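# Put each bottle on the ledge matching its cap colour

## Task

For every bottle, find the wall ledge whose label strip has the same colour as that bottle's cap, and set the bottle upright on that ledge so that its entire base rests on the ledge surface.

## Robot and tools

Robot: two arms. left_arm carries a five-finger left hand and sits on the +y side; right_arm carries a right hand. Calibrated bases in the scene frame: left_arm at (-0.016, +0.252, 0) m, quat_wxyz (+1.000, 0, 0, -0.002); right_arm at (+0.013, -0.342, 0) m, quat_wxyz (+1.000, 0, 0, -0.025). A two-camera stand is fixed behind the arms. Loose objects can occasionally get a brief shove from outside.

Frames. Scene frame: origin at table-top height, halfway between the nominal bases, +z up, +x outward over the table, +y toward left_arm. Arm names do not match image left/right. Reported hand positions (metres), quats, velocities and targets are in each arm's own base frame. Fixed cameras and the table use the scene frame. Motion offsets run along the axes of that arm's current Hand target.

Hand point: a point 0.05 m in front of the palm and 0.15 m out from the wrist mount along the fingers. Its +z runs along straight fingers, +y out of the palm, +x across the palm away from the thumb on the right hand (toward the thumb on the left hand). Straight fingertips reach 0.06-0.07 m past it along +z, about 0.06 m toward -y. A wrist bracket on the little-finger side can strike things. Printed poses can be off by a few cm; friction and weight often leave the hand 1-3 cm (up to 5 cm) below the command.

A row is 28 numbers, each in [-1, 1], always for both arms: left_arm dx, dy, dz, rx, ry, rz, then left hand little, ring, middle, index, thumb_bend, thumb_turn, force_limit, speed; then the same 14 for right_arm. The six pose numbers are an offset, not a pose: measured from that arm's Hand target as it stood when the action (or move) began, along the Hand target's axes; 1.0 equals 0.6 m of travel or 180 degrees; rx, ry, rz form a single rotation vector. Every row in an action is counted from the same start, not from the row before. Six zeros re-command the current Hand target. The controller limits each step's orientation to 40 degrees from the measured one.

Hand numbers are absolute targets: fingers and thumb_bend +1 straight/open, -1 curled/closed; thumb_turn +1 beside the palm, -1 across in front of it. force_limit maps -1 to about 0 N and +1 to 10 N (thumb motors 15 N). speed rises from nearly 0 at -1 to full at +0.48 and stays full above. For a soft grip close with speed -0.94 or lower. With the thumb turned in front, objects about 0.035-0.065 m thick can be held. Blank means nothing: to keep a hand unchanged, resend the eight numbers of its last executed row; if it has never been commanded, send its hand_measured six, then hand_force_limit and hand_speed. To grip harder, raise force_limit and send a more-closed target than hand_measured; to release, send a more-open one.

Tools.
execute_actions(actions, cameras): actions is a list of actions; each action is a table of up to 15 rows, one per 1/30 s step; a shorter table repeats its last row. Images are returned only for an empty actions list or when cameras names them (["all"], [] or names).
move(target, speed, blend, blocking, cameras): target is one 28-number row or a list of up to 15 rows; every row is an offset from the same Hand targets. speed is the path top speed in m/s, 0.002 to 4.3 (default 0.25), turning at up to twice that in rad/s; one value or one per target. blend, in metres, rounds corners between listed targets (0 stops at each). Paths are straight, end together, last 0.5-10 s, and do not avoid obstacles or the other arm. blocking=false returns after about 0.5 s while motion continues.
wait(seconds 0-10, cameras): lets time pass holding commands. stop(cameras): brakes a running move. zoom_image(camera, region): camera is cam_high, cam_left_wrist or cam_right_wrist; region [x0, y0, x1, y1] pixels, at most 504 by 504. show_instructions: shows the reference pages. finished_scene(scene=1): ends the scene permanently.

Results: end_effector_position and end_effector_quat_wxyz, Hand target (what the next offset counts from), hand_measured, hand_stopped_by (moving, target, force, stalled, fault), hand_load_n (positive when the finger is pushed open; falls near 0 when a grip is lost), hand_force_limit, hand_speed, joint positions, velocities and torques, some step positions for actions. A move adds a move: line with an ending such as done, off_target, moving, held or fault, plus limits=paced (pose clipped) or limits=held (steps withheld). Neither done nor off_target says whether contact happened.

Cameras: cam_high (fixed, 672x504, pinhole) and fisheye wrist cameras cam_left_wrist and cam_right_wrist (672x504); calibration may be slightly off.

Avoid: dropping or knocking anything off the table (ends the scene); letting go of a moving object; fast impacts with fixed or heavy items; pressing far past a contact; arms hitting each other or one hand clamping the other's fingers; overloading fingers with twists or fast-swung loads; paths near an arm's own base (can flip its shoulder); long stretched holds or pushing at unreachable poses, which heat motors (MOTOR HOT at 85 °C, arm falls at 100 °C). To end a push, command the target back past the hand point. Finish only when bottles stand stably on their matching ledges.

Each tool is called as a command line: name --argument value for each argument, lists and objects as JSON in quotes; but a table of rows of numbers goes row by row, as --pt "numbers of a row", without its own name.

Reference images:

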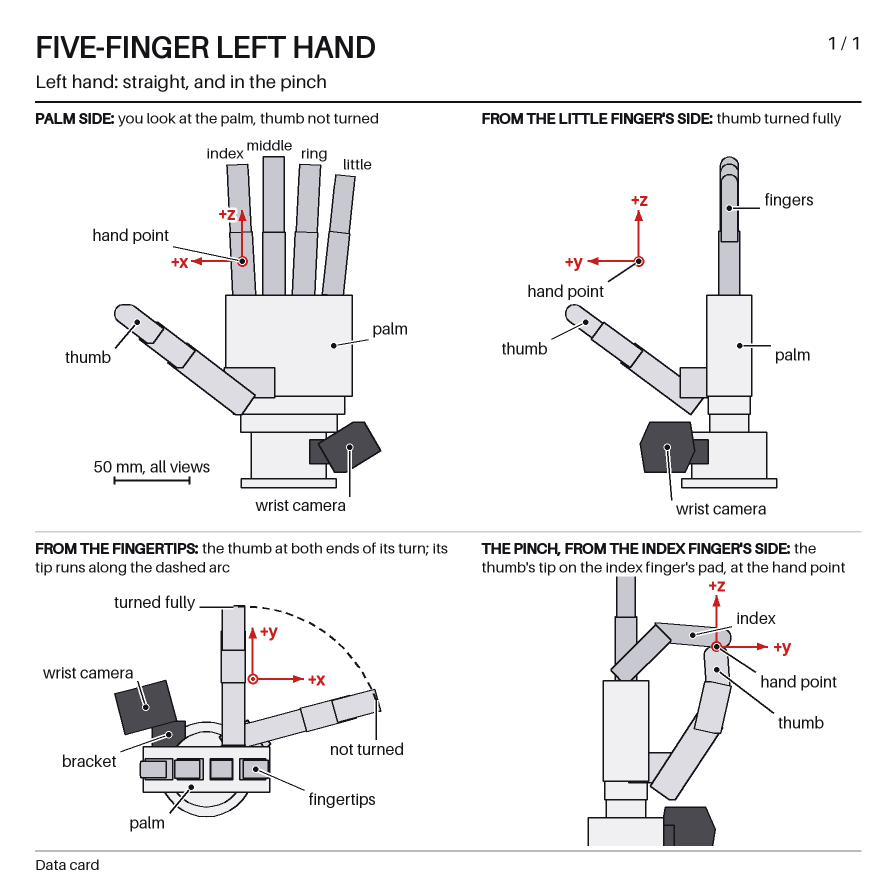

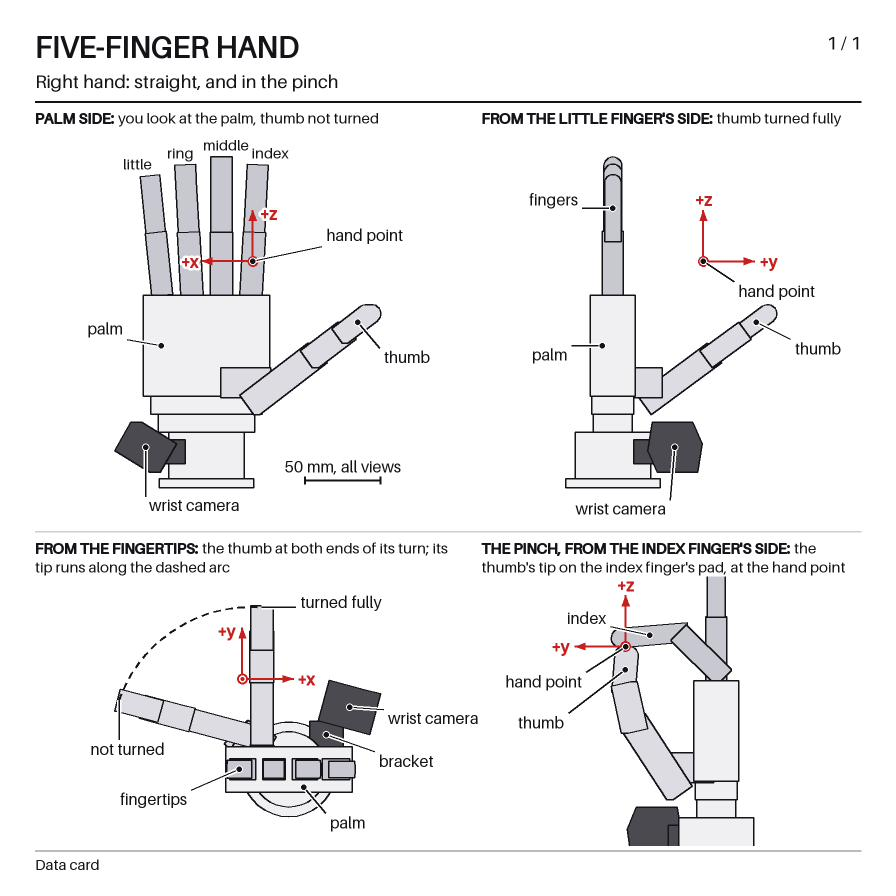

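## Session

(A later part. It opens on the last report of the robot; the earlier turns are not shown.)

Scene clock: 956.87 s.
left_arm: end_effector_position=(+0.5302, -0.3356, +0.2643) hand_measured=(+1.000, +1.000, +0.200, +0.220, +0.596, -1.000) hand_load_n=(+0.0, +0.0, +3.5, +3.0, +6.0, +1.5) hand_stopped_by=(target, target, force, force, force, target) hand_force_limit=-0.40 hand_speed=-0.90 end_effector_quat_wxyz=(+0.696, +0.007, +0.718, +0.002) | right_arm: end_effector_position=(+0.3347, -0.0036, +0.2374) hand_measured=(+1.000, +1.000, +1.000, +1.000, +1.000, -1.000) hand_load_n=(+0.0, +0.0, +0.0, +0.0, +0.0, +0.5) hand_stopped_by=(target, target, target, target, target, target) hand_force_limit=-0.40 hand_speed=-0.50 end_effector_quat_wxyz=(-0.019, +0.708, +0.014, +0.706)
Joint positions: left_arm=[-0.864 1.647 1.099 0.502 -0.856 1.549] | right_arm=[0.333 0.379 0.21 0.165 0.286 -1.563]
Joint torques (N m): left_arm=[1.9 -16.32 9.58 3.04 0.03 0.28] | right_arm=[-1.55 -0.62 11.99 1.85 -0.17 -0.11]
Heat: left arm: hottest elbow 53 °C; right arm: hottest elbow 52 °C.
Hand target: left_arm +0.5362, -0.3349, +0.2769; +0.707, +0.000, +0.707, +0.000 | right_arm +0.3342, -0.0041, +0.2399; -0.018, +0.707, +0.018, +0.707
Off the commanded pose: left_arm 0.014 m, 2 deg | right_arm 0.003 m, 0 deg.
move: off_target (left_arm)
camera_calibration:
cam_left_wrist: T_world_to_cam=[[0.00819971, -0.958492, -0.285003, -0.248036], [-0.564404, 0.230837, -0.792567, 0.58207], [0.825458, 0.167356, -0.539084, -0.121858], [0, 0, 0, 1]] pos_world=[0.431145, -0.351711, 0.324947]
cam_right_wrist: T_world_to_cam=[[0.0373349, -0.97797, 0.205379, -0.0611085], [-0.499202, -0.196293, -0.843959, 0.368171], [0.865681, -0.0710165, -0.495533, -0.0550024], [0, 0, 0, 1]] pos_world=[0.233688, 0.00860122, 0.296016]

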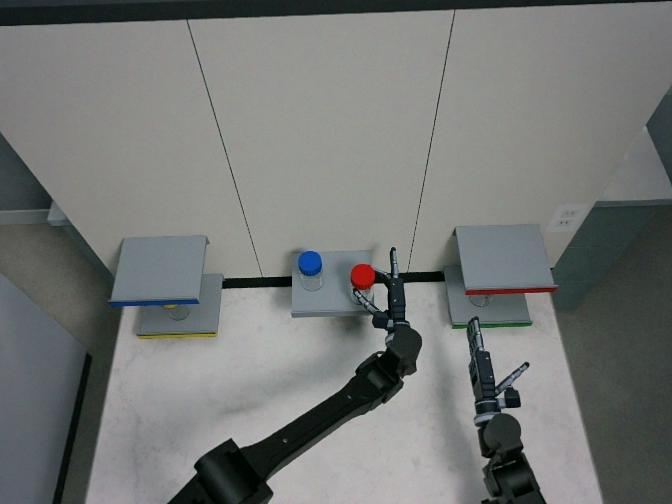

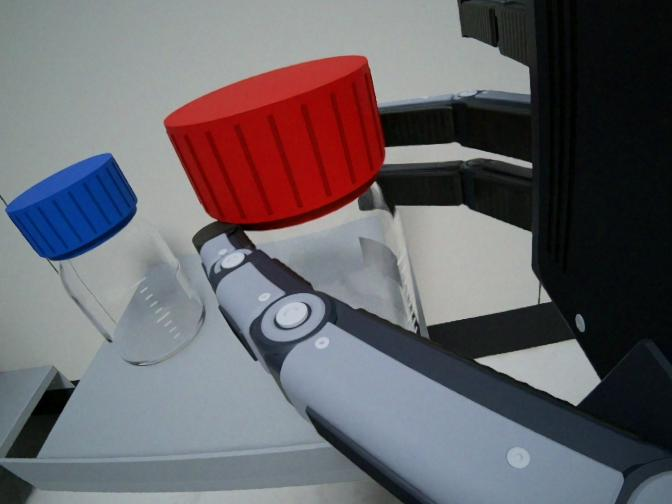

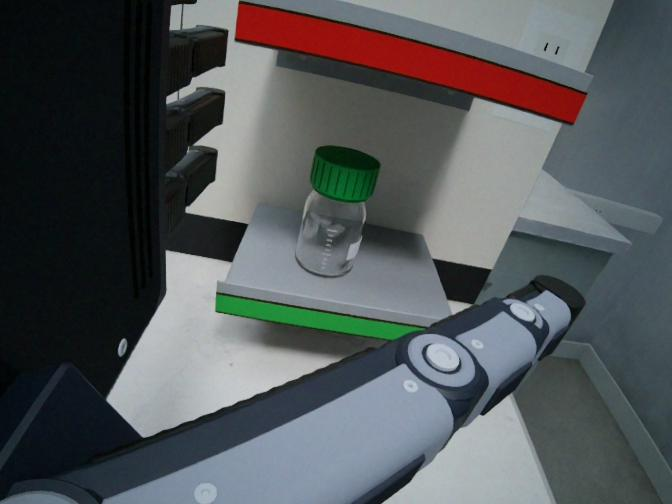

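move --pt "0.0 0.022 0.005 0 0 0 1 1 0.19 -1 -1 -1 -0.4 -0.9 0 0.0 0 0 0 0 1 1 1 1 1 -1 -0.4 -0.5" --speed '[0.08]' --cameras '["cam_high"]'

zoom_image --camera "cam_high" --region '[270, 230, 420, 350]'

Scene clock: 964.00 s.
left_arm: end_effector_position=(+0.5339, -0.3256, +0.2538) hand_measured=(+1.000, +1.000, +0.200, +0.220, +0.596, -1.000) hand_load_n=(+0.0, +0.0, +3.5, +3.0, +6.0, +1.5) hand_stopped_by=(target, target, force, force, force, target) hand_force_limit=-0.40 hand_speed=-0.90 end_effector_quat_wxyz=(+0.692, +0.013, +0.722, +0.006) | right_arm: end_effector_position=(+0.3347, -0.0036, +0.2374) hand_measured=(+1.000, +1.000, +1.000, +1.000, +1.000, -1.000) hand_load_n=(+0.0, +0.0, +0.0, +0.0, +0.0, +0.0) hand_stopped_by=(target, target, target, target, target, target) hand_force_limit=-0.40 hand_speed=-0.50 end_effector_quat_wxyz=(-0.019, +0.708, +0.014, +0.706)
Joint positions: left_arm=[-0.845 1.647 1.076 0.507 -0.836 1.549] | right_arm=[0.333 0.379 0.21 0.165 0.286 -1.563]
Joint torques (N m): left_arm=[2.14 -17.2 9.37 3.02 0.05 0.28] | right_arm=[-1.55 -0.67 11.97 1.84 -0.18 -0.11]
Heat: left arm: hottest elbow 52 °C; right arm: hottest elbow 52 °C.
Hand target: left_arm +0.5392, -0.3217, +0.2769; +0.707, +0.000, +0.707, +0.000 | right_arm +0.3342, -0.0041, +0.2399; -0.018, +0.707, +0.018, +0.707
Off the commanded pose: left_arm 0.024 m, 3 deg | right_arm 0.003 m, 0 deg.
move: off_target (left_arm)
Images, in order (width x height): cam_high 672x504.

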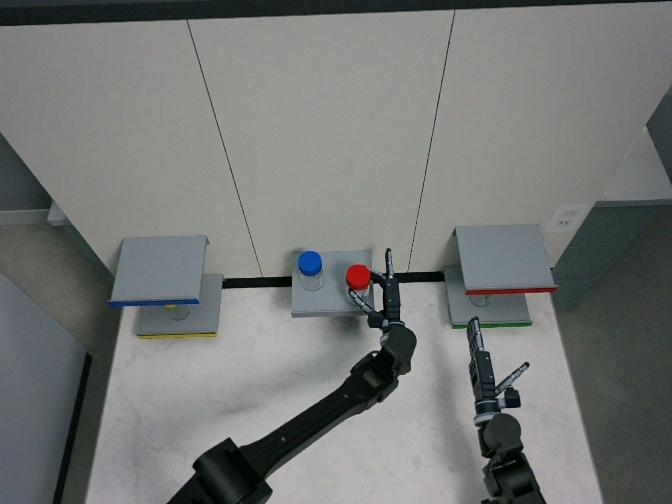

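Scaled by 3.360 from the camera's 672x504 image, which has a finer 960x720 frame.

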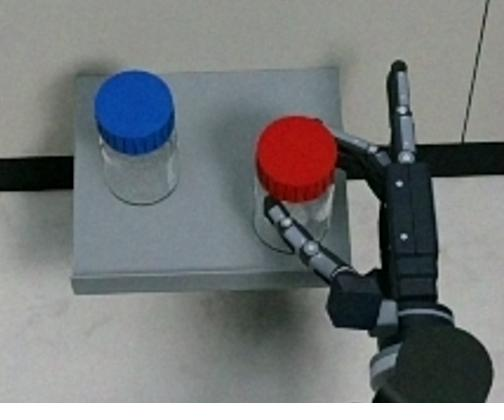

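move --pt "0.02 0.0 0.0 0 0 0 1 1 0.19 -1 -1 -1 -0.4 -0.9 0 0.0 0 0 0 0 1 1 1 1 1 -1 -0.4 -0.5" --speed '[0.05]' --cameras '["cam_left_wrist", "cam_high"]'

Scene clock: 970.90 s.
left_arm: end_effector_position=(+0.5325, -0.3243, +0.2523) hand_measured=(+1.000, +1.000, +0.200, +0.220, +0.596, -1.000) hand_load_n=(+0.0, +0.0, +3.5, +3.0, +6.0, +1.5) hand_stopped_by=(target, target, force, force, force, target) hand_force_limit=-0.40 hand_speed=-0.90 end_effector_quat_wxyz=(+0.696, +0.008, +0.718, +0.001) | right_arm: end_effector_position=(+0.3347, -0.0036, +0.2374) hand_measured=(+1.000, +1.000, +1.000, +1.000, +1.000, -1.000) hand_load_n=(+0.0, +0.0, +0.0, +0.0, +0.0, +0.0) hand_stopped_by=(target, target, target, target, target, target) hand_force_limit=-0.40 hand_speed=-0.50 end_effector_quat_wxyz=(-0.019, +0.708, +0.014, +0.706)
Joint positions: left_arm=[-0.845 1.647 1.062 0.539 -0.834 1.549] | right_arm=[0.333 0.379 0.21 0.165 0.286 -1.563]
Joint torques (N m): left_arm=[1.79 -15.68 9.1 3.12 0.03 0.26] | right_arm=[-1.55 -0.56 11.99 1.85 -0.18 -0.11]
Heat: left arm: hottest elbow 51 °C; right arm: hottest elbow 52 °C.
Hand target: left_arm +0.5392, -0.3217, +0.2649; +0.707, +0.000, +0.707, +0.000 | right_arm +0.3342, -0.0041, +0.2399; -0.018, +0.707, +0.018, +0.707
Off the commanded pose: left_arm 0.014 m, 2 deg | right_arm 0.003 m, 0 deg.
move: off_target (left_arm)
camera_calibration:
cam_left_wrist: T_world_to_cam=[[0.00499882, -0.958692, -0.284401, -0.239187], [-0.564254, 0.232099, -0.792305, 0.571596], [0.825586, 0.164435, -0.539786, -0.133021], [0, 0, 0, 1]] pos_world=[0.433541, -0.3401, 0.31305]
Images, in order (width x height): cam_high 672x504, cam_left_wrist 672x504.

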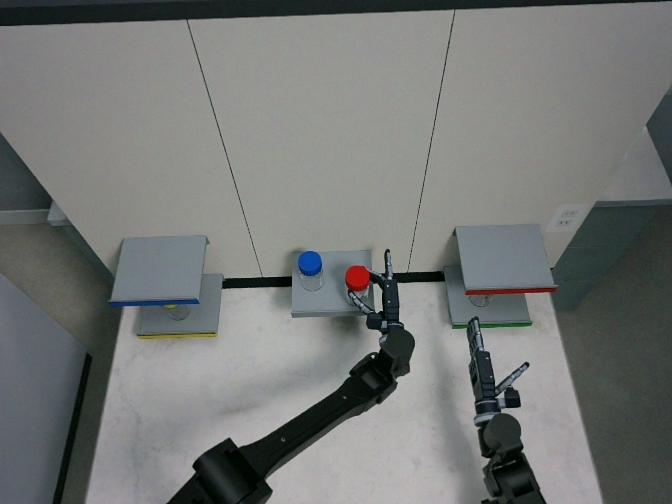

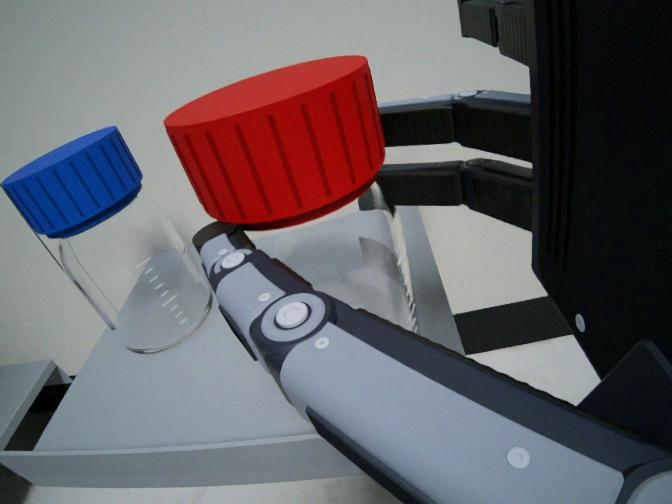

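move --pt "0.014 0.0 0.0 0 0 0 1 1 0.19 -1 -1 -1 -0.4 -0.9 0 0.0 0 0 0 0 1 1 1 1 1 -1 -0.4 -0.5" --speed '[0.05]' --cameras '["cam_left_wrist"]'

Scene clock: 978.83 s.
left_arm: end_effector_position=(+0.5322, -0.3238, +0.2469) hand_measured=(+1.000, +1.000, +0.200, +0.220, +0.596, -1.000) hand_load_n=(+0.0, +0.0, +3.5, +3.0, +5.5, +1.5) hand_stopped_by=(target, target, force, force, force, target) hand_force_limit=-0.40 hand_speed=-0.90 end_effector_quat_wxyz=(+0.697, +0.007, +0.717, -0.001) | right_arm: end_effector_position=(+0.3347, -0.0036, +0.2374) hand_measured=(+1.000, +1.000, +1.000, +1.000, +1.000, -1.000) hand_load_n=(+0.0, +0.0, +0.0, +0.0, +0.0, +0.0) hand_stopped_by=(target, target, target, target, target, target) hand_force_limit=-0.40 hand_speed=-0.50 end_effector_quat_wxyz=(-0.019, +0.708, +0.014, +0.706)
Joint positions: left_arm=[-0.845 1.655 1.053 0.56 -0.834 1.549] | right_arm=[0.333 0.379 0.21 0.165 0.286 -1.563]
Joint torques (N m): left_arm=[2.26 -15.09 9.14 3.14 0.03 0.27] | right_arm=[-1.49 -0.62 11.99 1.85 -0.17 -0.11]
Heat: left arm: hottest elbow 49 °C; right arm: hottest elbow 52 °C.
Hand target: left_arm +0.5392, -0.3217, +0.2565; +0.707, +0.000, +0.707, +0.000 | right_arm +0.3342, -0.0041, +0.2399; -0.018, +0.707, +0.018, +0.707
Off the commanded pose: left_arm 0.012 m, 2 deg | right_arm 0.003 m, 0 deg.
move: off_target (left_arm)
camera_calibration:
cam_left_wrist: T_world_to_cam=[[0.00592573, -0.959681, -0.281028, -0.241972], [-0.561812, 0.229292, -0.794854, 0.565447], [0.827244, 0.162595, -0.537801, -0.137599], [0, 0, 0, 1]] pos_world=[0.432937, -0.339495, 0.307446]
Images, in order (width x height): cam_left_wrist 672x504.

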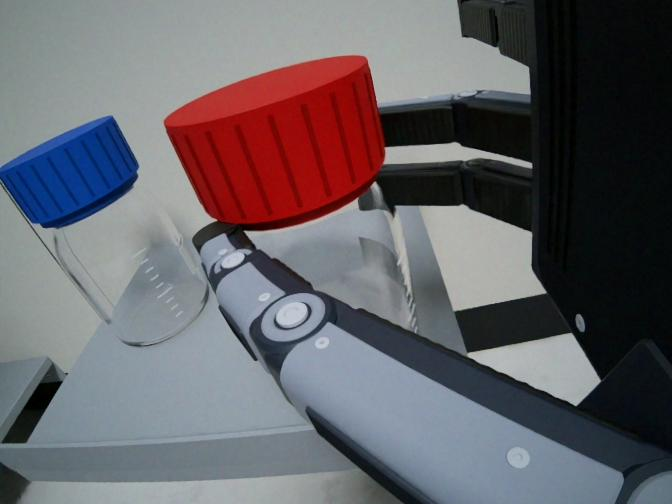

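move --pt "0.01 0.0 0.0 0 0 0 1 1 0.19 -1 -1 -1 -0.4 -0.9 0 0.0 0 0 0 0 1 1 1 1 1 -1 -0.4 -0.5" --speed '[0.05]' --cameras '["cam_left_wrist"]'

Scene clock: 983.93 s.
left_arm: end_effector_position=(+0.5324, -0.3240, +0.2470) hand_measured=(+1.000, +1.000, +0.200, +0.220, +0.596, -1.000) hand_load_n=(+0.0, +0.0, +4.0, +2.0, +6.0, +0.5) hand_stopped_by=(target, target, force, force, force, target) hand_force_limit=-0.40 hand_speed=-0.90 end_effector_quat_wxyz=(+0.700, +0.005, +0.714, -0.003) | right_arm: end_effector_position=(+0.3347, -0.0036, +0.2374) hand_measured=(+1.000, +1.000, +1.000, +1.000, +1.000, -1.000) hand_load_n=(+0.0, +0.0, +0.0, +0.0, +0.0, +0.0) hand_stopped_by=(target, target, target, target, target, target) hand_force_limit=-0.40 hand_speed=-0.50 end_effector_quat_wxyz=(-0.019, +0.708, +0.014, +0.706)
Joint positions: left_arm=[-0.845 1.658 1.05 0.58 -0.834 1.552] | right_arm=[0.333 0.379 0.21 0.165 0.286 -1.563]
Joint torques (N m): left_arm=[2.08 -14.8 8.7 3.1 0.05 0.24] | right_arm=[-1.55 -0.62 11.99 1.85 -0.17 -0.11]
Heat: left arm: hottest elbow 48 °C; right arm: hottest elbow 52 °C.
Hand target: left_arm +0.5392, -0.3217, +0.2505; +0.707, +0.000, +0.707, +0.000 | right_arm +0.3342, -0.0041, +0.2399; -0.018, +0.707, +0.018, +0.707
Off the commanded pose: left_arm 0.008 m, 1 deg | right_arm 0.003 m, 0 deg.
move: done
camera_calibration:
cam_left_wrist: T_world_to_cam=[[0.00844985, -0.961692, -0.274001, -0.245803], [-0.554541, 0.22351, -0.801578, 0.561587], [0.832113, 0.158718, -0.531409, -0.143158], [0, 0, 0, 1]] pos_world=[0.432624, -0.339185, 0.30673]
Images, in order (width x height): cam_left_wrist 672x504.

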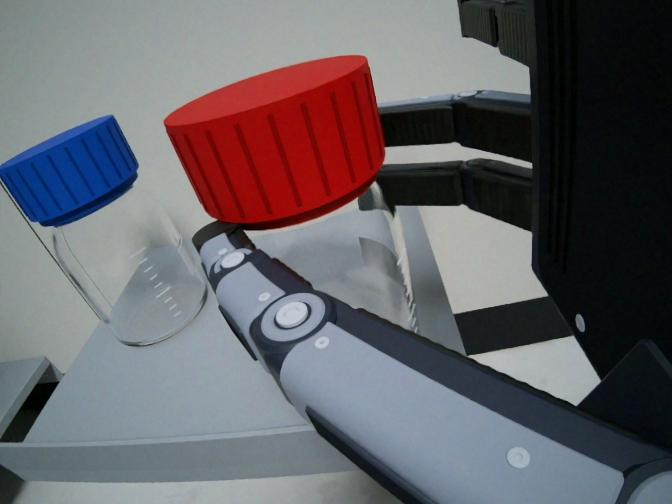

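move --pt "0 0 0 0 0 0 1 1 0.7 0.7 1 -1 -0.4 -0.85 0 0.0 0 0 0 0 1 1 1 1 1 -1 -0.4 -0.5" --pt "-0.005 -0.003 -0.01 0 0 0 1 1 1 1 1 -1 -0.4 -0.5 0 0.0 0 0 0 0 1 1 1 1 1 -1 -0.4 -0.5" --pt "-0.05 -0.003 -0.28 0 0 0 1 1 1 1 1 -1 -0.4 -0.5 0 0.0 0 0 0 0 1 1 1 1 1 -1 -0.4 -0.5" --speed '[0.05, 0.05, 0.18]' --cameras '["all"]'

Scene clock: 1008.17 s.
left_arm: end_effector_position=(+0.3744, -0.3239, +0.2684) hand_measured=(+1.000, +1.000, +1.000, +1.000, +1.000, -1.000) hand_load_n=(+0.0, +0.0, +0.0, +0.0, +0.0, +0.0) hand_stopped_by=(target, target, target, target, target, target) hand_force_limit=-0.40 hand_speed=-0.50 end_effector_quat_wxyz=(+0.704, +0.002, +0.710, +0.002) | right_arm: end_effector_position=(+0.3347, -0.0036, +0.2374) hand_measured=(+1.000, +1.000, +1.000, +1.000, +1.000, -1.000) hand_load_n=(+0.0, +0.0, +0.0, +0.0, +0.0, +0.0) hand_stopped_by=(target, target, target, target, target, target) hand_force_limit=-0.40 hand_speed=-0.50 end_effector_quat_wxyz=(-0.019, +0.708, +0.014, +0.706)
Joint positions: left_arm=[-1.131 1.424 0.832 0.571 -1.132 1.558] | right_arm=[0.333 0.379 0.21 0.165 0.286 -1.563]
Joint torques (N m): left_arm=[0.67 -13.86 8.29 1.09 -0.14 0.18] | right_arm=[-1.55 -0.56 11.99 1.85 -0.17 -0.11]
Heat: left arm: hottest elbow 47 °C; right arm: hottest elbow 52 °C.
Hand target: left_arm +0.3712, -0.3235, +0.2806; +0.707, +0.000, +0.707, +0.000 | right_arm +0.3342, -0.0041, +0.2399; -0.018, +0.707, +0.018, +0.707
Off the commanded pose: left_arm 0.013 m, 1 deg | right_arm 0.003 m, 0 deg.
move: off_target (left_arm)
camera_calibration:
cam_left_wrist: T_world_to_cam=[[0.022819, -0.960464, -0.277468, -0.242592], [-0.549072, 0.219895, -0.806329, 0.489115], [0.835464, 0.170749, -0.522346, -0.000160049], [0, 0, 0, 1]] pos_world=[0.274229, -0.340527, 0.326993]
cam_right_wrist: T_world_to_cam=[[0.0373349, -0.97797, 0.205379, -0.0611085], [-0.499202, -0.196293, -0.843959, 0.368171], [0.865681, -0.0710165, -0.495533, -0.0550024], [0, 0, 0, 1]] pos_world=[0.233688, 0.00860122, 0.296016]

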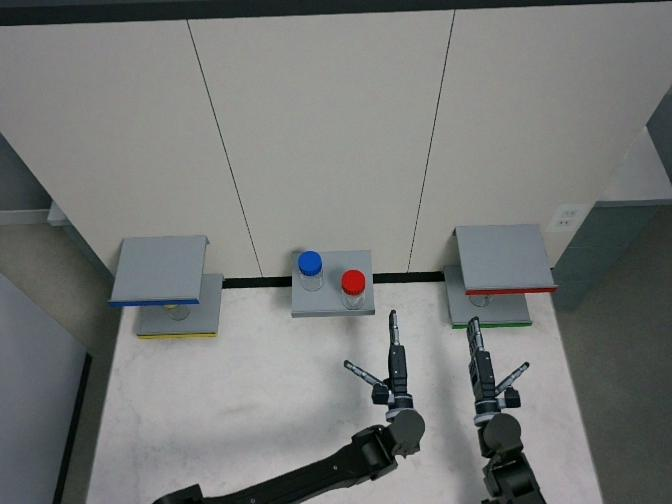

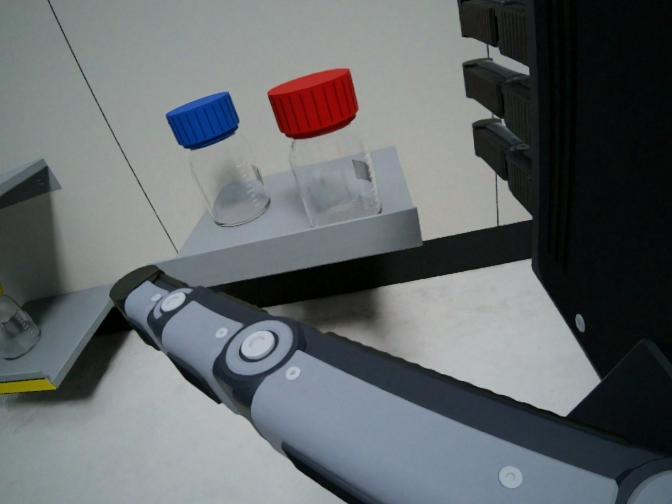

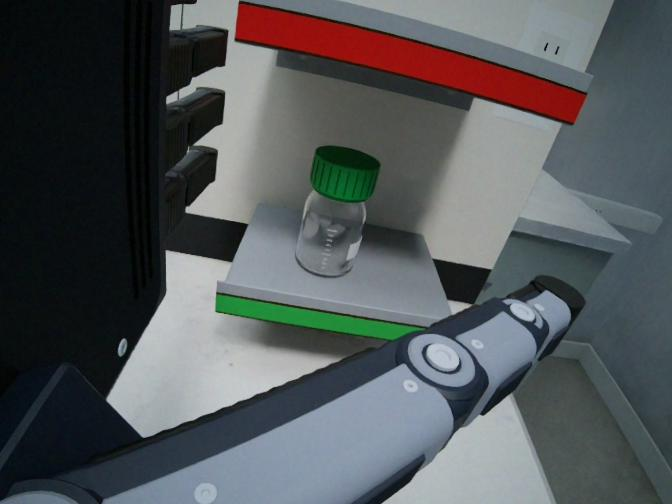

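move --pt "-0.03 0.506 0 0 0 0 1 1 1 1 1 -1 -0.4 -0.5 0.117 -0.49 0.041 0 0 0 1 1 1 1 1 -1 -0.4 -0.5" --speed '[0.2]' --cameras '["all"]'

Scene clock: 1027.60 s.
left_arm: end_effector_position=(+0.3714, -0.0231, +0.2889) hand_measured=(+1.000, +1.000, +1.000, +1.000, +1.000, -1.000) hand_load_n=(+0.0, +0.0, +0.0, +0.0, +0.0, +0.5) hand_stopped_by=(target, target, target, target, target, target) hand_force_limit=-0.40 hand_speed=-0.50 end_effector_quat_wxyz=(+0.702, +0.003, +0.712, +0.000) | right_arm: end_effector_position=(+0.3374, +0.2803, +0.2897) hand_measured=(+1.000, +1.000, +1.000, +1.000, +1.000, -1.000) hand_load_n=(+0.0, +0.0, +0.0, +0.0, +0.0, +0.5) hand_stopped_by=(target, target, target, target, target, target) hand_force_limit=-0.40 hand_speed=-0.50 end_effector_quat_wxyz=(-0.007, +0.716, +0.035, +0.698)
Joint positions: left_arm=[-0.433 0.598 0.397 0.186 -0.428 1.569] | right_arm=[1.169 1.2 0.709 0.431 1.108 -1.556]
Joint torques (N m): left_arm=[1.85 -1.9 10.66 1.54 0.06 0.08] | right_arm=[-0.91 -7.59 14.87 2.58 0.27 -0.16]
Heat: left arm: hottest elbow 44 °C; right arm: hottest elbow 53 °C.
Hand target: left_arm +0.3713, -0.0199, +0.2985; +0.707, +0.000, +0.707, +0.000 | right_arm +0.3441, +0.2907, +0.3102; -0.018, +0.707, +0.018, +0.707
Off the commanded pose: left_arm 0.010 m, 1 deg | right_arm 0.024 m, 3 deg.
move: off_target (right_arm)
camera_calibration:
cam_left_wrist: T_world_to_cam=[[0.0153591, -0.960884, -0.276524, 0.0546111], [-0.552166, 0.222411, -0.803521, 0.438263], [0.833593, 0.165028, -0.527152, -0.0363142], [0, 0, 0, 1]] pos_world=[0.271427, -0.0390068, 0.348112]
cam_right_wrist: T_world_to_cam=[[0.0555287, -0.966751, 0.249616, 0.183643], [-0.513803, -0.242027, -0.823061, 0.481159], [0.85611, -0.08255, -0.510159, -0.000559146], [0, 0, 0, 1]] pos_world=[0.237502, 0.293945, 0.349898]

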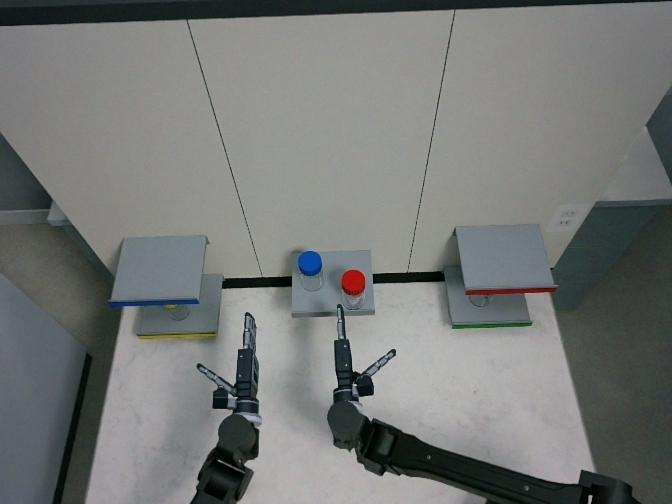

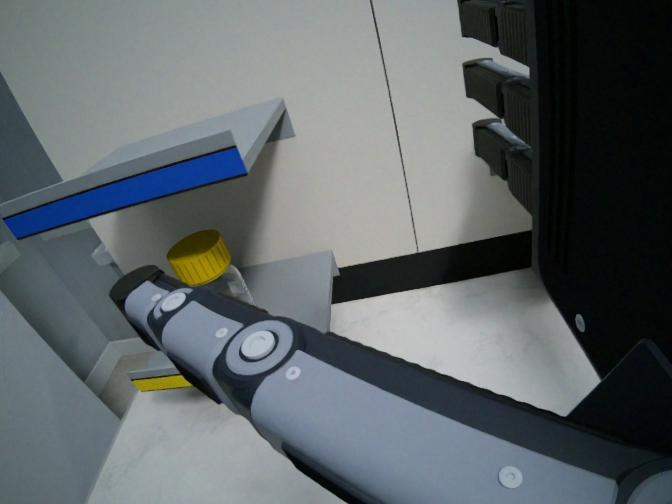

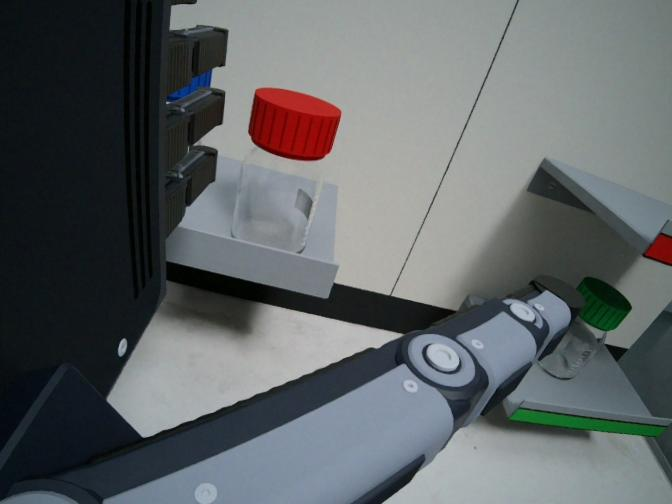

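move --pt "0 0 0 0 0 0 1 1 1 1 1 -1 -0.4 -0.5 -0.01 -0.042 0.14 0 0 0 1 1 1 1 1 -1 -0.4 -0.5" --speed '[0.12]' --cameras '["cam_high","cam_right_wrist"]'

Scene clock: 1039.40 s.
left_arm: end_effector_position=(+0.3714, -0.0231, +0.2889) hand_measured=(+1.000, +1.000, +1.000, +1.000, +1.000, -1.000) hand_load_n=(+0.0, +0.0, +0.0, +0.0, +0.0, +0.0) hand_stopped_by=(target, target, target, target, target, target) hand_force_limit=-0.40 hand_speed=-0.50 end_effector_quat_wxyz=(+0.702, +0.003, +0.712, +0.000) | right_arm: end_effector_position=(+0.4179, +0.3077, +0.2847) hand_measured=(+1.000, +1.000, +1.000, +1.000, +1.000, -1.000) hand_load_n=(+0.0, +0.0, +0.0, +0.0, -0.5, +0.0) hand_stopped_by=(target, target, target, target, target, target) hand_force_limit=-0.40 hand_speed=-0.50 end_effector_quat_wxyz=(-0.006, +0.718, +0.029, +0.696)
Joint positions: left_arm=[-0.433 0.598 0.397 0.186 -0.428 1.569] | right_arm=[1.019 1.382 0.858 0.469 0.969 -1.557]
Joint torques (N m): left_arm=[2.2 -2.43 10.55 1.52 0.1 0.07] | right_arm=[-1.44 -10.58 14.78 2.65 -0.11 -0.17]
Heat: left arm: hottest elbow 45 °C; right arm: hottest elbow 53 °C.
Hand target: left_arm +0.3713, -0.0199, +0.2985; +0.707, +0.000, +0.707, +0.000 | right_arm +0.4268, +0.3201, +0.3041; -0.018, +0.707, +0.018, +0.707
Off the commanded pose: left_arm 0.010 m, 1 deg | right_arm 0.025 m, 3 deg.
move: off_target (right_arm)
camera_calibration:
cam_right_wrist: T_world_to_cam=[[0.0462052, -0.968862, 0.243251, 0.213295], [-0.52042, -0.231202, -0.822015, 0.524055], [0.852659, -0.0886116, -0.514898, -0.0650296], [0, 0, 0, 1]] pos_world=[0.318321, 0.322053, 0.345413]
Images, in order (width x height): cam_high 672x504, cam_right_wrist 672x504.

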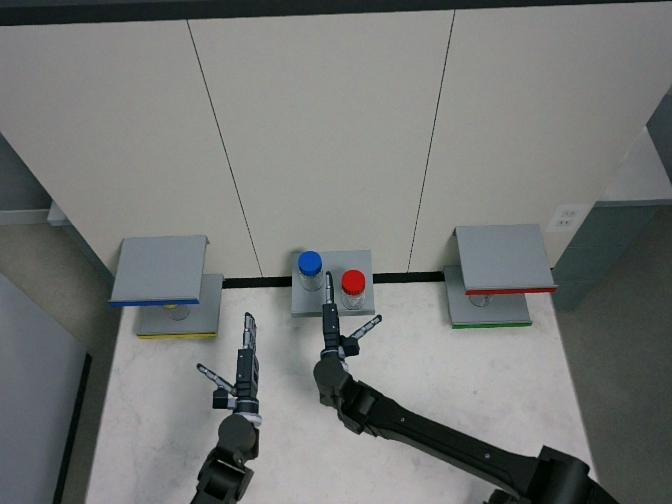

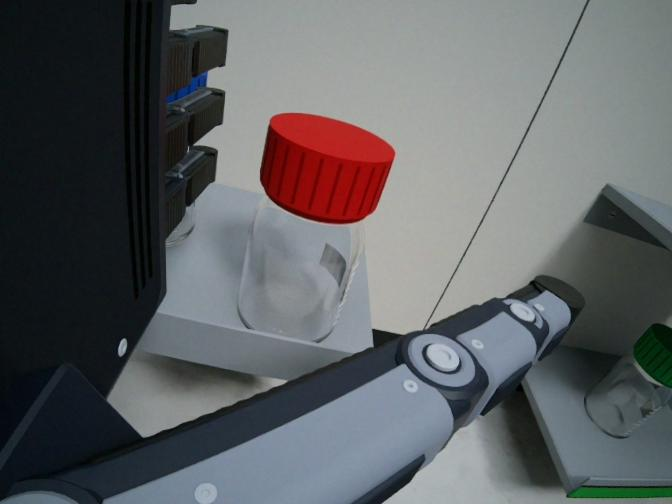

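move --pt "0 0 0 0 0 0 1 1 1 1 1 -1 -0.4 -0.5 -0.06 0.005 0.08 0 0 0 1 1 1 1 1 -1 -0.4 -0.5" --speed '[0.08]' --cameras '["cam_high","cam_right_wrist"]'

zoom_image --camera "cam_high" --region '[270, 230, 420, 350]'

Scene clock: 1048.80 s.
left_arm: end_effector_position=(+0.3714, -0.0231, +0.2889) hand_measured=(+1.000, +1.000, +1.000, +1.000, +1.000, -1.000) hand_load_n=(+0.0, +0.0, +0.0, +0.0, +0.0, +0.0) hand_stopped_by=(target, target, target, target, target, target) hand_force_limit=-0.40 hand_speed=-0.50 end_effector_quat_wxyz=(+0.702, +0.003, +0.712, +0.000) | right_arm: end_effector_position=(+0.4643, +0.3075, +0.2509) hand_measured=(+1.000, +1.000, +1.000, +1.000, +1.000, -1.000) hand_load_n=(+0.0, +0.0, +0.0, +0.0, +0.0, +0.5) hand_stopped_by=(target, target, target, target, target, target) hand_force_limit=-0.40 hand_speed=-0.50 end_effector_quat_wxyz=(-0.008, +0.718, +0.027, +0.695)
Joint positions: left_arm=[-0.433 0.598 0.397 0.186 -0.428 1.569] | right_arm=[0.93 1.502 0.881 0.569 0.88 -1.557]
Joint torques (N m): left_arm=[2.08 -2.02 10.62 1.57 0.07 0.07] | right_arm=[-1.44 -12.16 14.13 2.76 -0.11 -0.17]
Heat: left arm: hottest elbow 45 °C; right arm: hottest elbow 57 °C.
Hand target: left_arm +0.3713, -0.0199, +0.2985; +0.707, +0.000, +0.707, +0.000 | right_arm +0.4748, +0.3195, +0.2681; -0.018, +0.707, +0.018, +0.707
Off the commanded pose: left_arm 0.010 m, 1 deg | right_arm 0.023 m, 2 deg.
move: off_target (right_arm)
camera_calibration:
cam_right_wrist: T_world_to_cam=[[0.0466346, -0.970115, 0.238122, 0.220643], [-0.522305, -0.226879, -0.822024, 0.519962], [0.851483, -0.0860373, -0.517276, -0.121712], [0, 0, 0, 1]] pos_world=[0.364925, 0.321546, 0.311922]
Images, in order (width x height): cam_high 672x504, cam_right_wrist 672x504.

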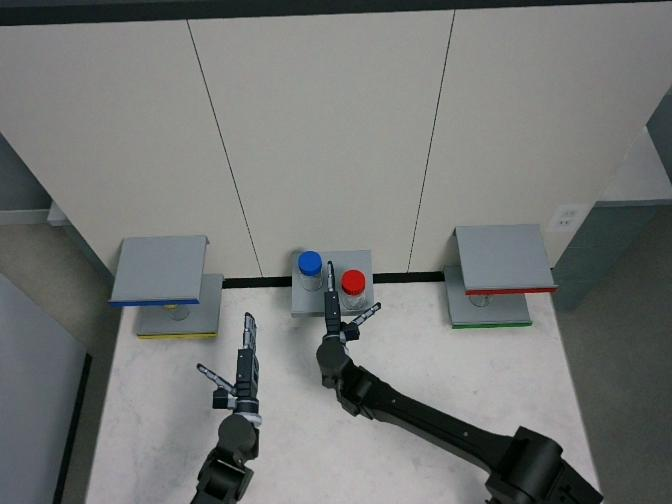

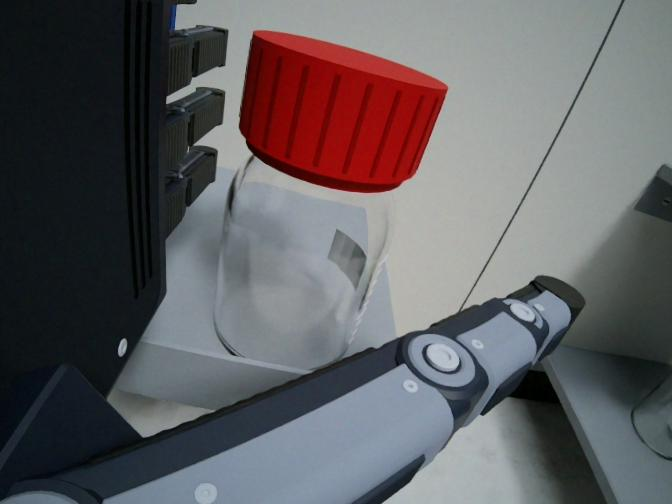

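Scaled by 3.360 from the camera's 672x504 image, which has a finer 960x720 frame.

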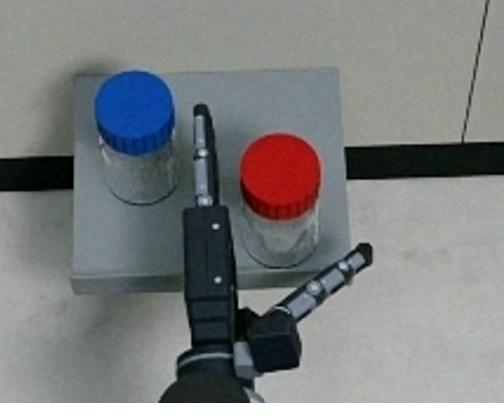

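move --pt "0 0 0 0 0 0 1 1 1 1 1 -1 -0.4 -0.5 0 0 0 0 0 0 1 1 0.17 -1 -1 -1 -0.4 -0.88" --speed '[0.08]' --cameras '["cam_high","cam_right_wrist"]'

Scene clock: 1057.53 s.
left_arm: end_effector_position=(+0.3714, -0.0231, +0.2889) hand_measured=(+1.000, +1.000, +1.000, +1.000, +1.000, -1.000) hand_load_n=(+0.0, +0.0, +0.0, +0.0, +0.0, +0.0) hand_stopped_by=(target, target, target, target, target, target) hand_force_limit=-0.40 hand_speed=-0.50 end_effector_quat_wxyz=(+0.702, +0.003, +0.712, +0.000) | right_arm: end_effector_position=(+0.4669, +0.3106, +0.2540) hand_measured=(+1.000, +1.000, +0.176, +0.288, +0.572, -1.000) hand_load_n=(+0.0, +0.0, +5.0, +1.0, +4.5, +2.0) hand_stopped_by=(target, target, force, force, force, target) hand_force_limit=-0.40 hand_speed=-0.88 end_effector_quat_wxyz=(-0.013, +0.716, +0.027, +0.697)
Joint positions: left_arm=[-0.433 0.598 0.397 0.186 -0.428 1.569] | right_arm=[0.928 1.505 0.89 0.572 0.872 -1.557]
Joint torques (N m): left_arm=[2.02 -2.43 10.62 1.52 0.07 0.06] | right_arm=[-1.32 -12.34 13.44 2.59 0.15 -0.18]
Heat: left arm: hottest elbow 46 °C; right arm: hottest elbow 59 °C.
Hand target: left_arm +0.3713, -0.0199, +0.2985; +0.707, +0.000, +0.707, +0.000 | right_arm +0.4748, +0.3195, +0.2681; -0.018, +0.707, +0.018, +0.707
Off the commanded pose: left_arm 0.010 m, 1 deg | right_arm 0.018 m, 2 deg.
move: off_target (right_arm)
camera_calibration:
cam_right_wrist: T_world_to_cam=[[0.0513398, -0.971588, 0.231041, 0.222892], [-0.516699, -0.223817, -0.826394, 0.522121], [0.854626, -0.076952, -0.51351, -0.127277], [0, 0, 0, 1]] pos_world=[0.36711, 0.323625, 0.314623]
Images, in order (width x height): cam_high 672x504, cam_right_wrist 672x504.

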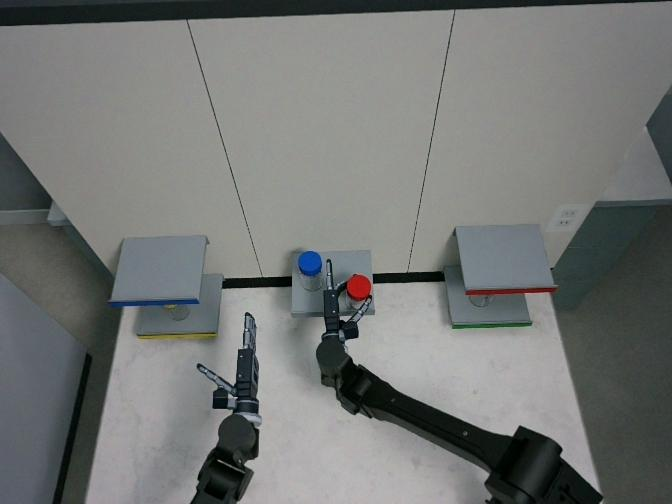

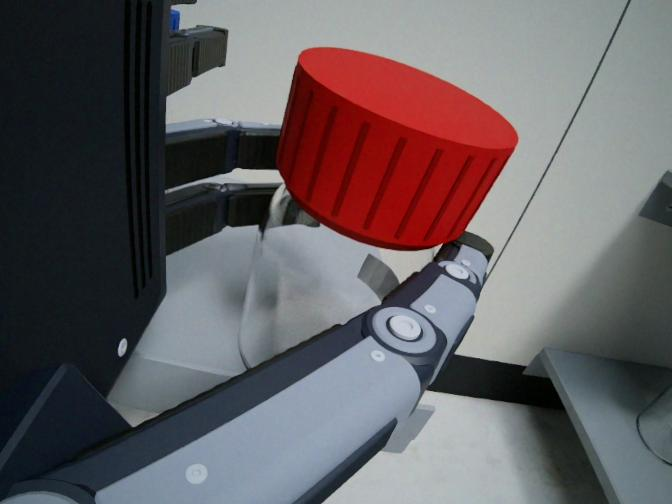

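move --pt "0 0 0 0 0 0 1 1 1 1 1 -1 -0.4 -0.5 0 0 0 0 0 0 1 1 0.3 -0.98 -1 -1 -0.2 -0.92" --speed '[0.08]' --cameras '["cam_right_wrist"]'

Scene clock: 1066.57 s.
left_arm: end_effector_position=(+0.3714, -0.0231, +0.2889) hand_measured=(+1.000, +1.000, +1.000, +1.000, +1.000, -1.000) hand_load_n=(+0.0, +0.0, +0.0, +0.0, +0.0, +0.5) hand_stopped_by=(target, target, target, target, target, target) hand_force_limit=-0.40 hand_speed=-0.50 end_effector_quat_wxyz=(+0.702, +0.003, +0.712, +0.000) | right_arm: end_effector_position=(+0.4670, +0.3109, +0.2540) hand_measured=(+1.000, +1.000, +0.300, +0.276, +0.572, -1.000) hand_load_n=(+0.0, +0.0, +0.0, +6.0, +4.0, -0.5) hand_stopped_by=(target, target, target, force, force, target) hand_force_limit=-0.20 hand_speed=-0.92 end_effector_quat_wxyz=(-0.013, +0.716, +0.028, +0.697)
Joint positions: left_arm=[-0.433 0.598 0.397 0.186 -0.428 1.569] | right_arm=[0.928 1.505 0.89 0.572 0.87 -1.557]
Joint torques (N m): left_arm=[1.79 -2.26 10.58 1.58 0.06 0.06] | right_arm=[-1.38 -12.4 13.42 2.61 0.22 -0.18]
Heat: left arm: hottest elbow 46 °C; right arm: hottest elbow 58 °C.
Hand target: left_arm +0.3713, -0.0199, +0.2985; +0.707, +0.000, +0.707, +0.000 | right_arm +0.4748, +0.3195, +0.2681; -0.018, +0.707, +0.018, +0.707
Off the commanded pose: left_arm 0.010 m, 1 deg | right_arm 0.018 m, 2 deg.
move: off_target (right_arm)
camera_calibration:
cam_right_wrist: T_world_to_cam=[[0.0528565, -0.971538, 0.23091, 0.22245], [-0.516355, -0.224512, -0.826421, 0.522301], [0.854742, -0.0755498, -0.513525, -0.127845], [0, 0, 0, 1]] pos_world=[0.367209, 0.323723, 0.314623]
Images, in order (width x height): cam_right_wrist 672x504.

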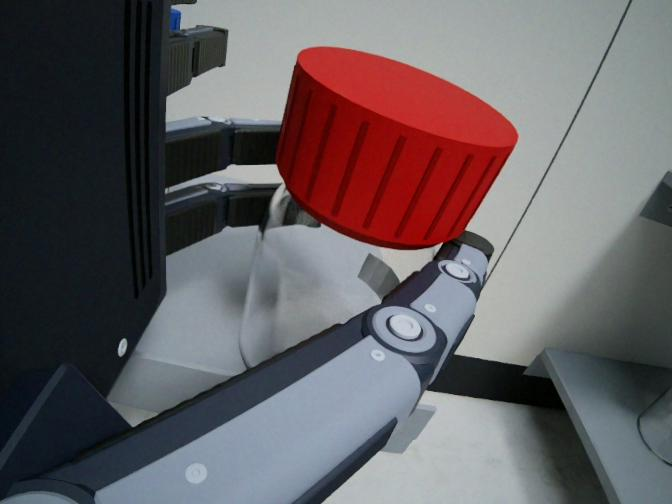

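move --pt "0 0 0 0 0 0 1 1 1 1 1 -1 -0.4 -0.5 0 0 0 0 0 0 1 1 0.7 0.7 1 -1 -0.4 -0.85" --pt "0 0 0 0 0 0 1 1 1 1 1 -1 -0.4 -0.5 -0.028 0.005 0.005 0 0 0 1 1 0.7 0.7 1 -1 -0.4 -0.85" --speed '[0.08, 0.06]' --cameras '["cam_high", "cam_right_wrist"]'

Scene clock: 1078.67 s.
left_arm: end_effector_position=(+0.3714, -0.0231, +0.2889) hand_measured=(+1.000, +1.000, +1.000, +1.000, +1.000, -1.000) hand_load_n=(+0.0, +0.0, +0.0, +0.0, +0.0, +0.5) hand_stopped_by=(target, target, target, target, target, target) hand_force_limit=-0.40 hand_speed=-0.50 end_effector_quat_wxyz=(+0.702, +0.003, +0.712, +0.000) | right_arm: end_effector_position=(+0.4694, +0.3155, +0.2477) hand_measured=(+1.000, +1.000, +0.700, +0.700, +1.000, -1.000) hand_load_n=(+0.0, +0.0, +0.0, +0.0, +0.0, +0.5) hand_stopped_by=(target, target, target, target, target, target) hand_force_limit=-0.40 hand_speed=-0.85 end_effector_quat_wxyz=(-0.019, +0.712, +0.023, +0.701)
Joint positions: left_arm=[-0.433 0.598 0.397 0.186 -0.428 1.569] | right_arm=[0.93 1.531 0.89 0.618 0.87 -1.557]
Joint torques (N m): left_arm=[2.08 -2.55 10.65 1.48 0.09 0.08] | right_arm=[-1.55 -12.4 11.34 2.74 -0.13 -0.18]
Heat: left arm: hottest elbow 46 °C; right arm: hottest elbow 57 °C.
Hand target: left_arm +0.3713, -0.0199, +0.2985; +0.707, +0.000, +0.707, +0.000 | right_arm +0.4780, +0.3166, +0.2513; -0.018, +0.707, +0.018, +0.707
Off the commanded pose: left_arm 0.010 m, 1 deg | right_arm 0.009 m, 1 deg.
move: done
camera_calibration:
cam_right_wrist: T_world_to_cam=[[0.0516938, -0.97502, 0.21602, 0.233567], [-0.506115, -0.212051, -0.835992, 0.513002], [0.860915, -0.0661151, -0.504434, -0.140927], [0, 0, 0, 1]] pos_world=[0.36889, 0.327198, 0.307322]
Images, in order (width x height): cam_high 672x504, cam_right_wrist 672x504.

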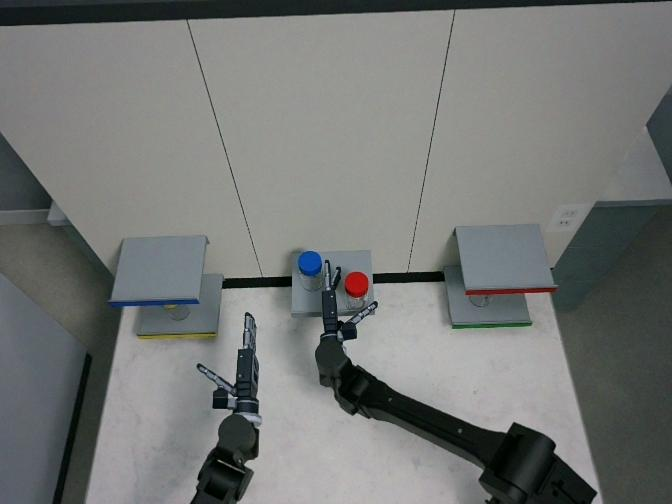

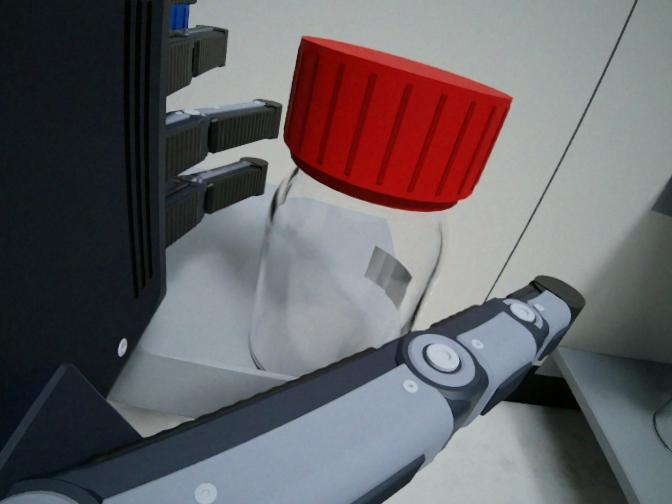

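move --pt "0 0 0 0 0 0 1 1 1 1 1 -1 -0.4 -0.5 0 0 0 0 0 0 1 1 0.18 -1 -1 -1 -0.4 -0.86" --speed '[0.08]' --cameras '["cam_right_wrist"]'

Scene clock: 1086.03 s.
left_arm: end_effector_position=(+0.3714, -0.0231, +0.2889) hand_measured=(+1.000, +1.000, +1.000, +1.000, +1.000, -1.000) hand_load_n=(+0.0, +0.0, +0.0, -0.5, +0.0, +0.0) hand_stopped_by=(target, target, target, target, target, target) hand_force_limit=-0.40 hand_speed=-0.50 end_effector_quat_wxyz=(+0.702, +0.003, +0.712, +0.000) | right_arm: end_effector_position=(+0.4732, +0.3117, +0.2483) hand_measured=(+1.000, +1.000, +0.180, +0.234, +0.616, -1.000) hand_load_n=(+0.0, +0.0, +3.5, +0.0, +5.0, +0.0) hand_stopped_by=(target, target, target, force, force, target) hand_force_limit=-0.40 hand_speed=-0.86 end_effector_quat_wxyz=(-0.018, +0.711, +0.021, +0.702)
Joint positions: left_arm=[-0.433 0.598 0.397 0.186 -0.428 1.569] | right_arm=[0.919 1.531 0.89 0.621 0.864 -1.559]
Joint torques (N m): left_arm=[2.08 -2.55 10.7 1.48 0.08 0.07] | right_arm=[-1.38 -12.51 11.34 2.61 0.14 -0.16]
Heat: left arm: hottest elbow 46 °C; right arm: hottest elbow 56 °C.
Hand target: left_arm +0.3713, -0.0199, +0.2985; +0.707, +0.000, +0.707, +0.000 | right_arm +0.4780, +0.3166, +0.2513; -0.018, +0.707, +0.018, +0.707
Off the commanded pose: left_arm 0.010 m, 1 deg | right_arm 0.007 m, 1 deg.
move: done
camera_calibration:
cam_right_wrist: T_world_to_cam=[[0.0468322, -0.975469, 0.215099, 0.23222], [-0.505536, -0.208868, -0.837142, 0.513596], [0.861533, -0.0695353, -0.502916, -0.143728], [0, 0, 0, 1]] pos_world=[0.372592, 0.323804, 0.30772]
Images, in order (width x height): cam_right_wrist 672x504.

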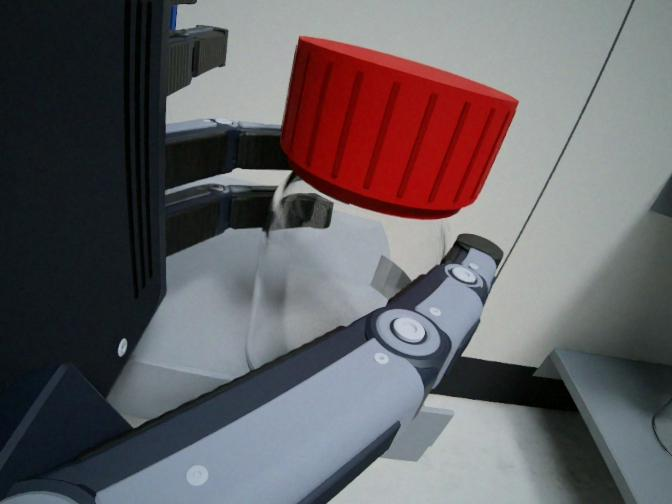

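move --pt "0 0 0 0 0 0 1 1 1 1 1 -1 -0.4 -0.5 0 0 0 0 0 0 1 1 0.18 -0.97 -1 -1 -0.4 -0.92" --speed '[0.08]' --cameras '["cam_right_wrist"]'

Scene clock: 1091.93 s.
left_arm: end_effector_position=(+0.3714, -0.0231, +0.2889) hand_measured=(+1.000, +1.000, +1.000, +1.000, +1.000, -1.000) hand_load_n=(+0.0, +0.0, +0.0, +0.0, +0.0, +0.0) hand_stopped_by=(target, target, target, target, target, target) hand_force_limit=-0.40 hand_speed=-0.50 end_effector_quat_wxyz=(+0.702, +0.003, +0.712, +0.000) | right_arm: end_effector_position=(+0.4732, +0.3120, +0.2483) hand_measured=(+1.000, +1.000, +0.180, +0.222, +0.616, -1.000) hand_load_n=(+0.0, +0.0, +2.0, +4.5, +7.0, -0.5) hand_stopped_by=(target, target, target, force, force, target) hand_force_limit=-0.40 hand_speed=-0.92 end_effector_quat_wxyz=(-0.018, +0.711, +0.021, +0.702)
Joint positions: left_arm=[-0.433 0.598 0.397 0.186 -0.428 1.569] | right_arm=[0.919 1.531 0.89 0.621 0.863 -1.559]
Joint torques (N m): left_arm=[1.9 -2.55 10.54 1.51 0.07 0.06] | right_arm=[-1.38 -12.51 11.36 2.61 0.14 -0.17]
Heat: left arm: hottest elbow 46 °C; right arm: hottest elbow 56 °C.
Hand target: left_arm +0.3713, -0.0199, +0.2985; +0.707, +0.000, +0.707, +0.000 | right_arm +0.4780, +0.3166, +0.2513; -0.018, +0.707, +0.018, +0.707
Off the commanded pose: left_arm 0.010 m, 1 deg | right_arm 0.007 m, 1 deg.
move: done
camera_calibration:
cam_right_wrist: T_world_to_cam=[[0.0483225, -0.975392, 0.215119, 0.23173], [-0.505225, -0.209656, -0.837133, 0.513752], [0.861634, -0.068231, -0.502923, -0.144177], [0, 0, 0, 1]] pos_world=[0.372591, 0.323901, 0.30772]
Images, in order (width x height): cam_right_wrist 672x504.

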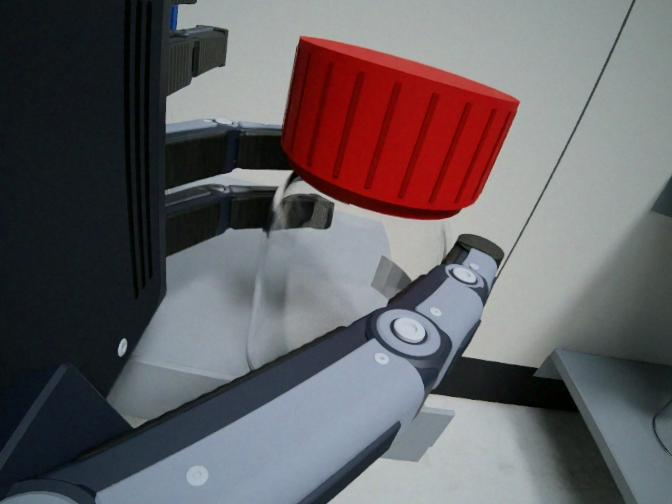

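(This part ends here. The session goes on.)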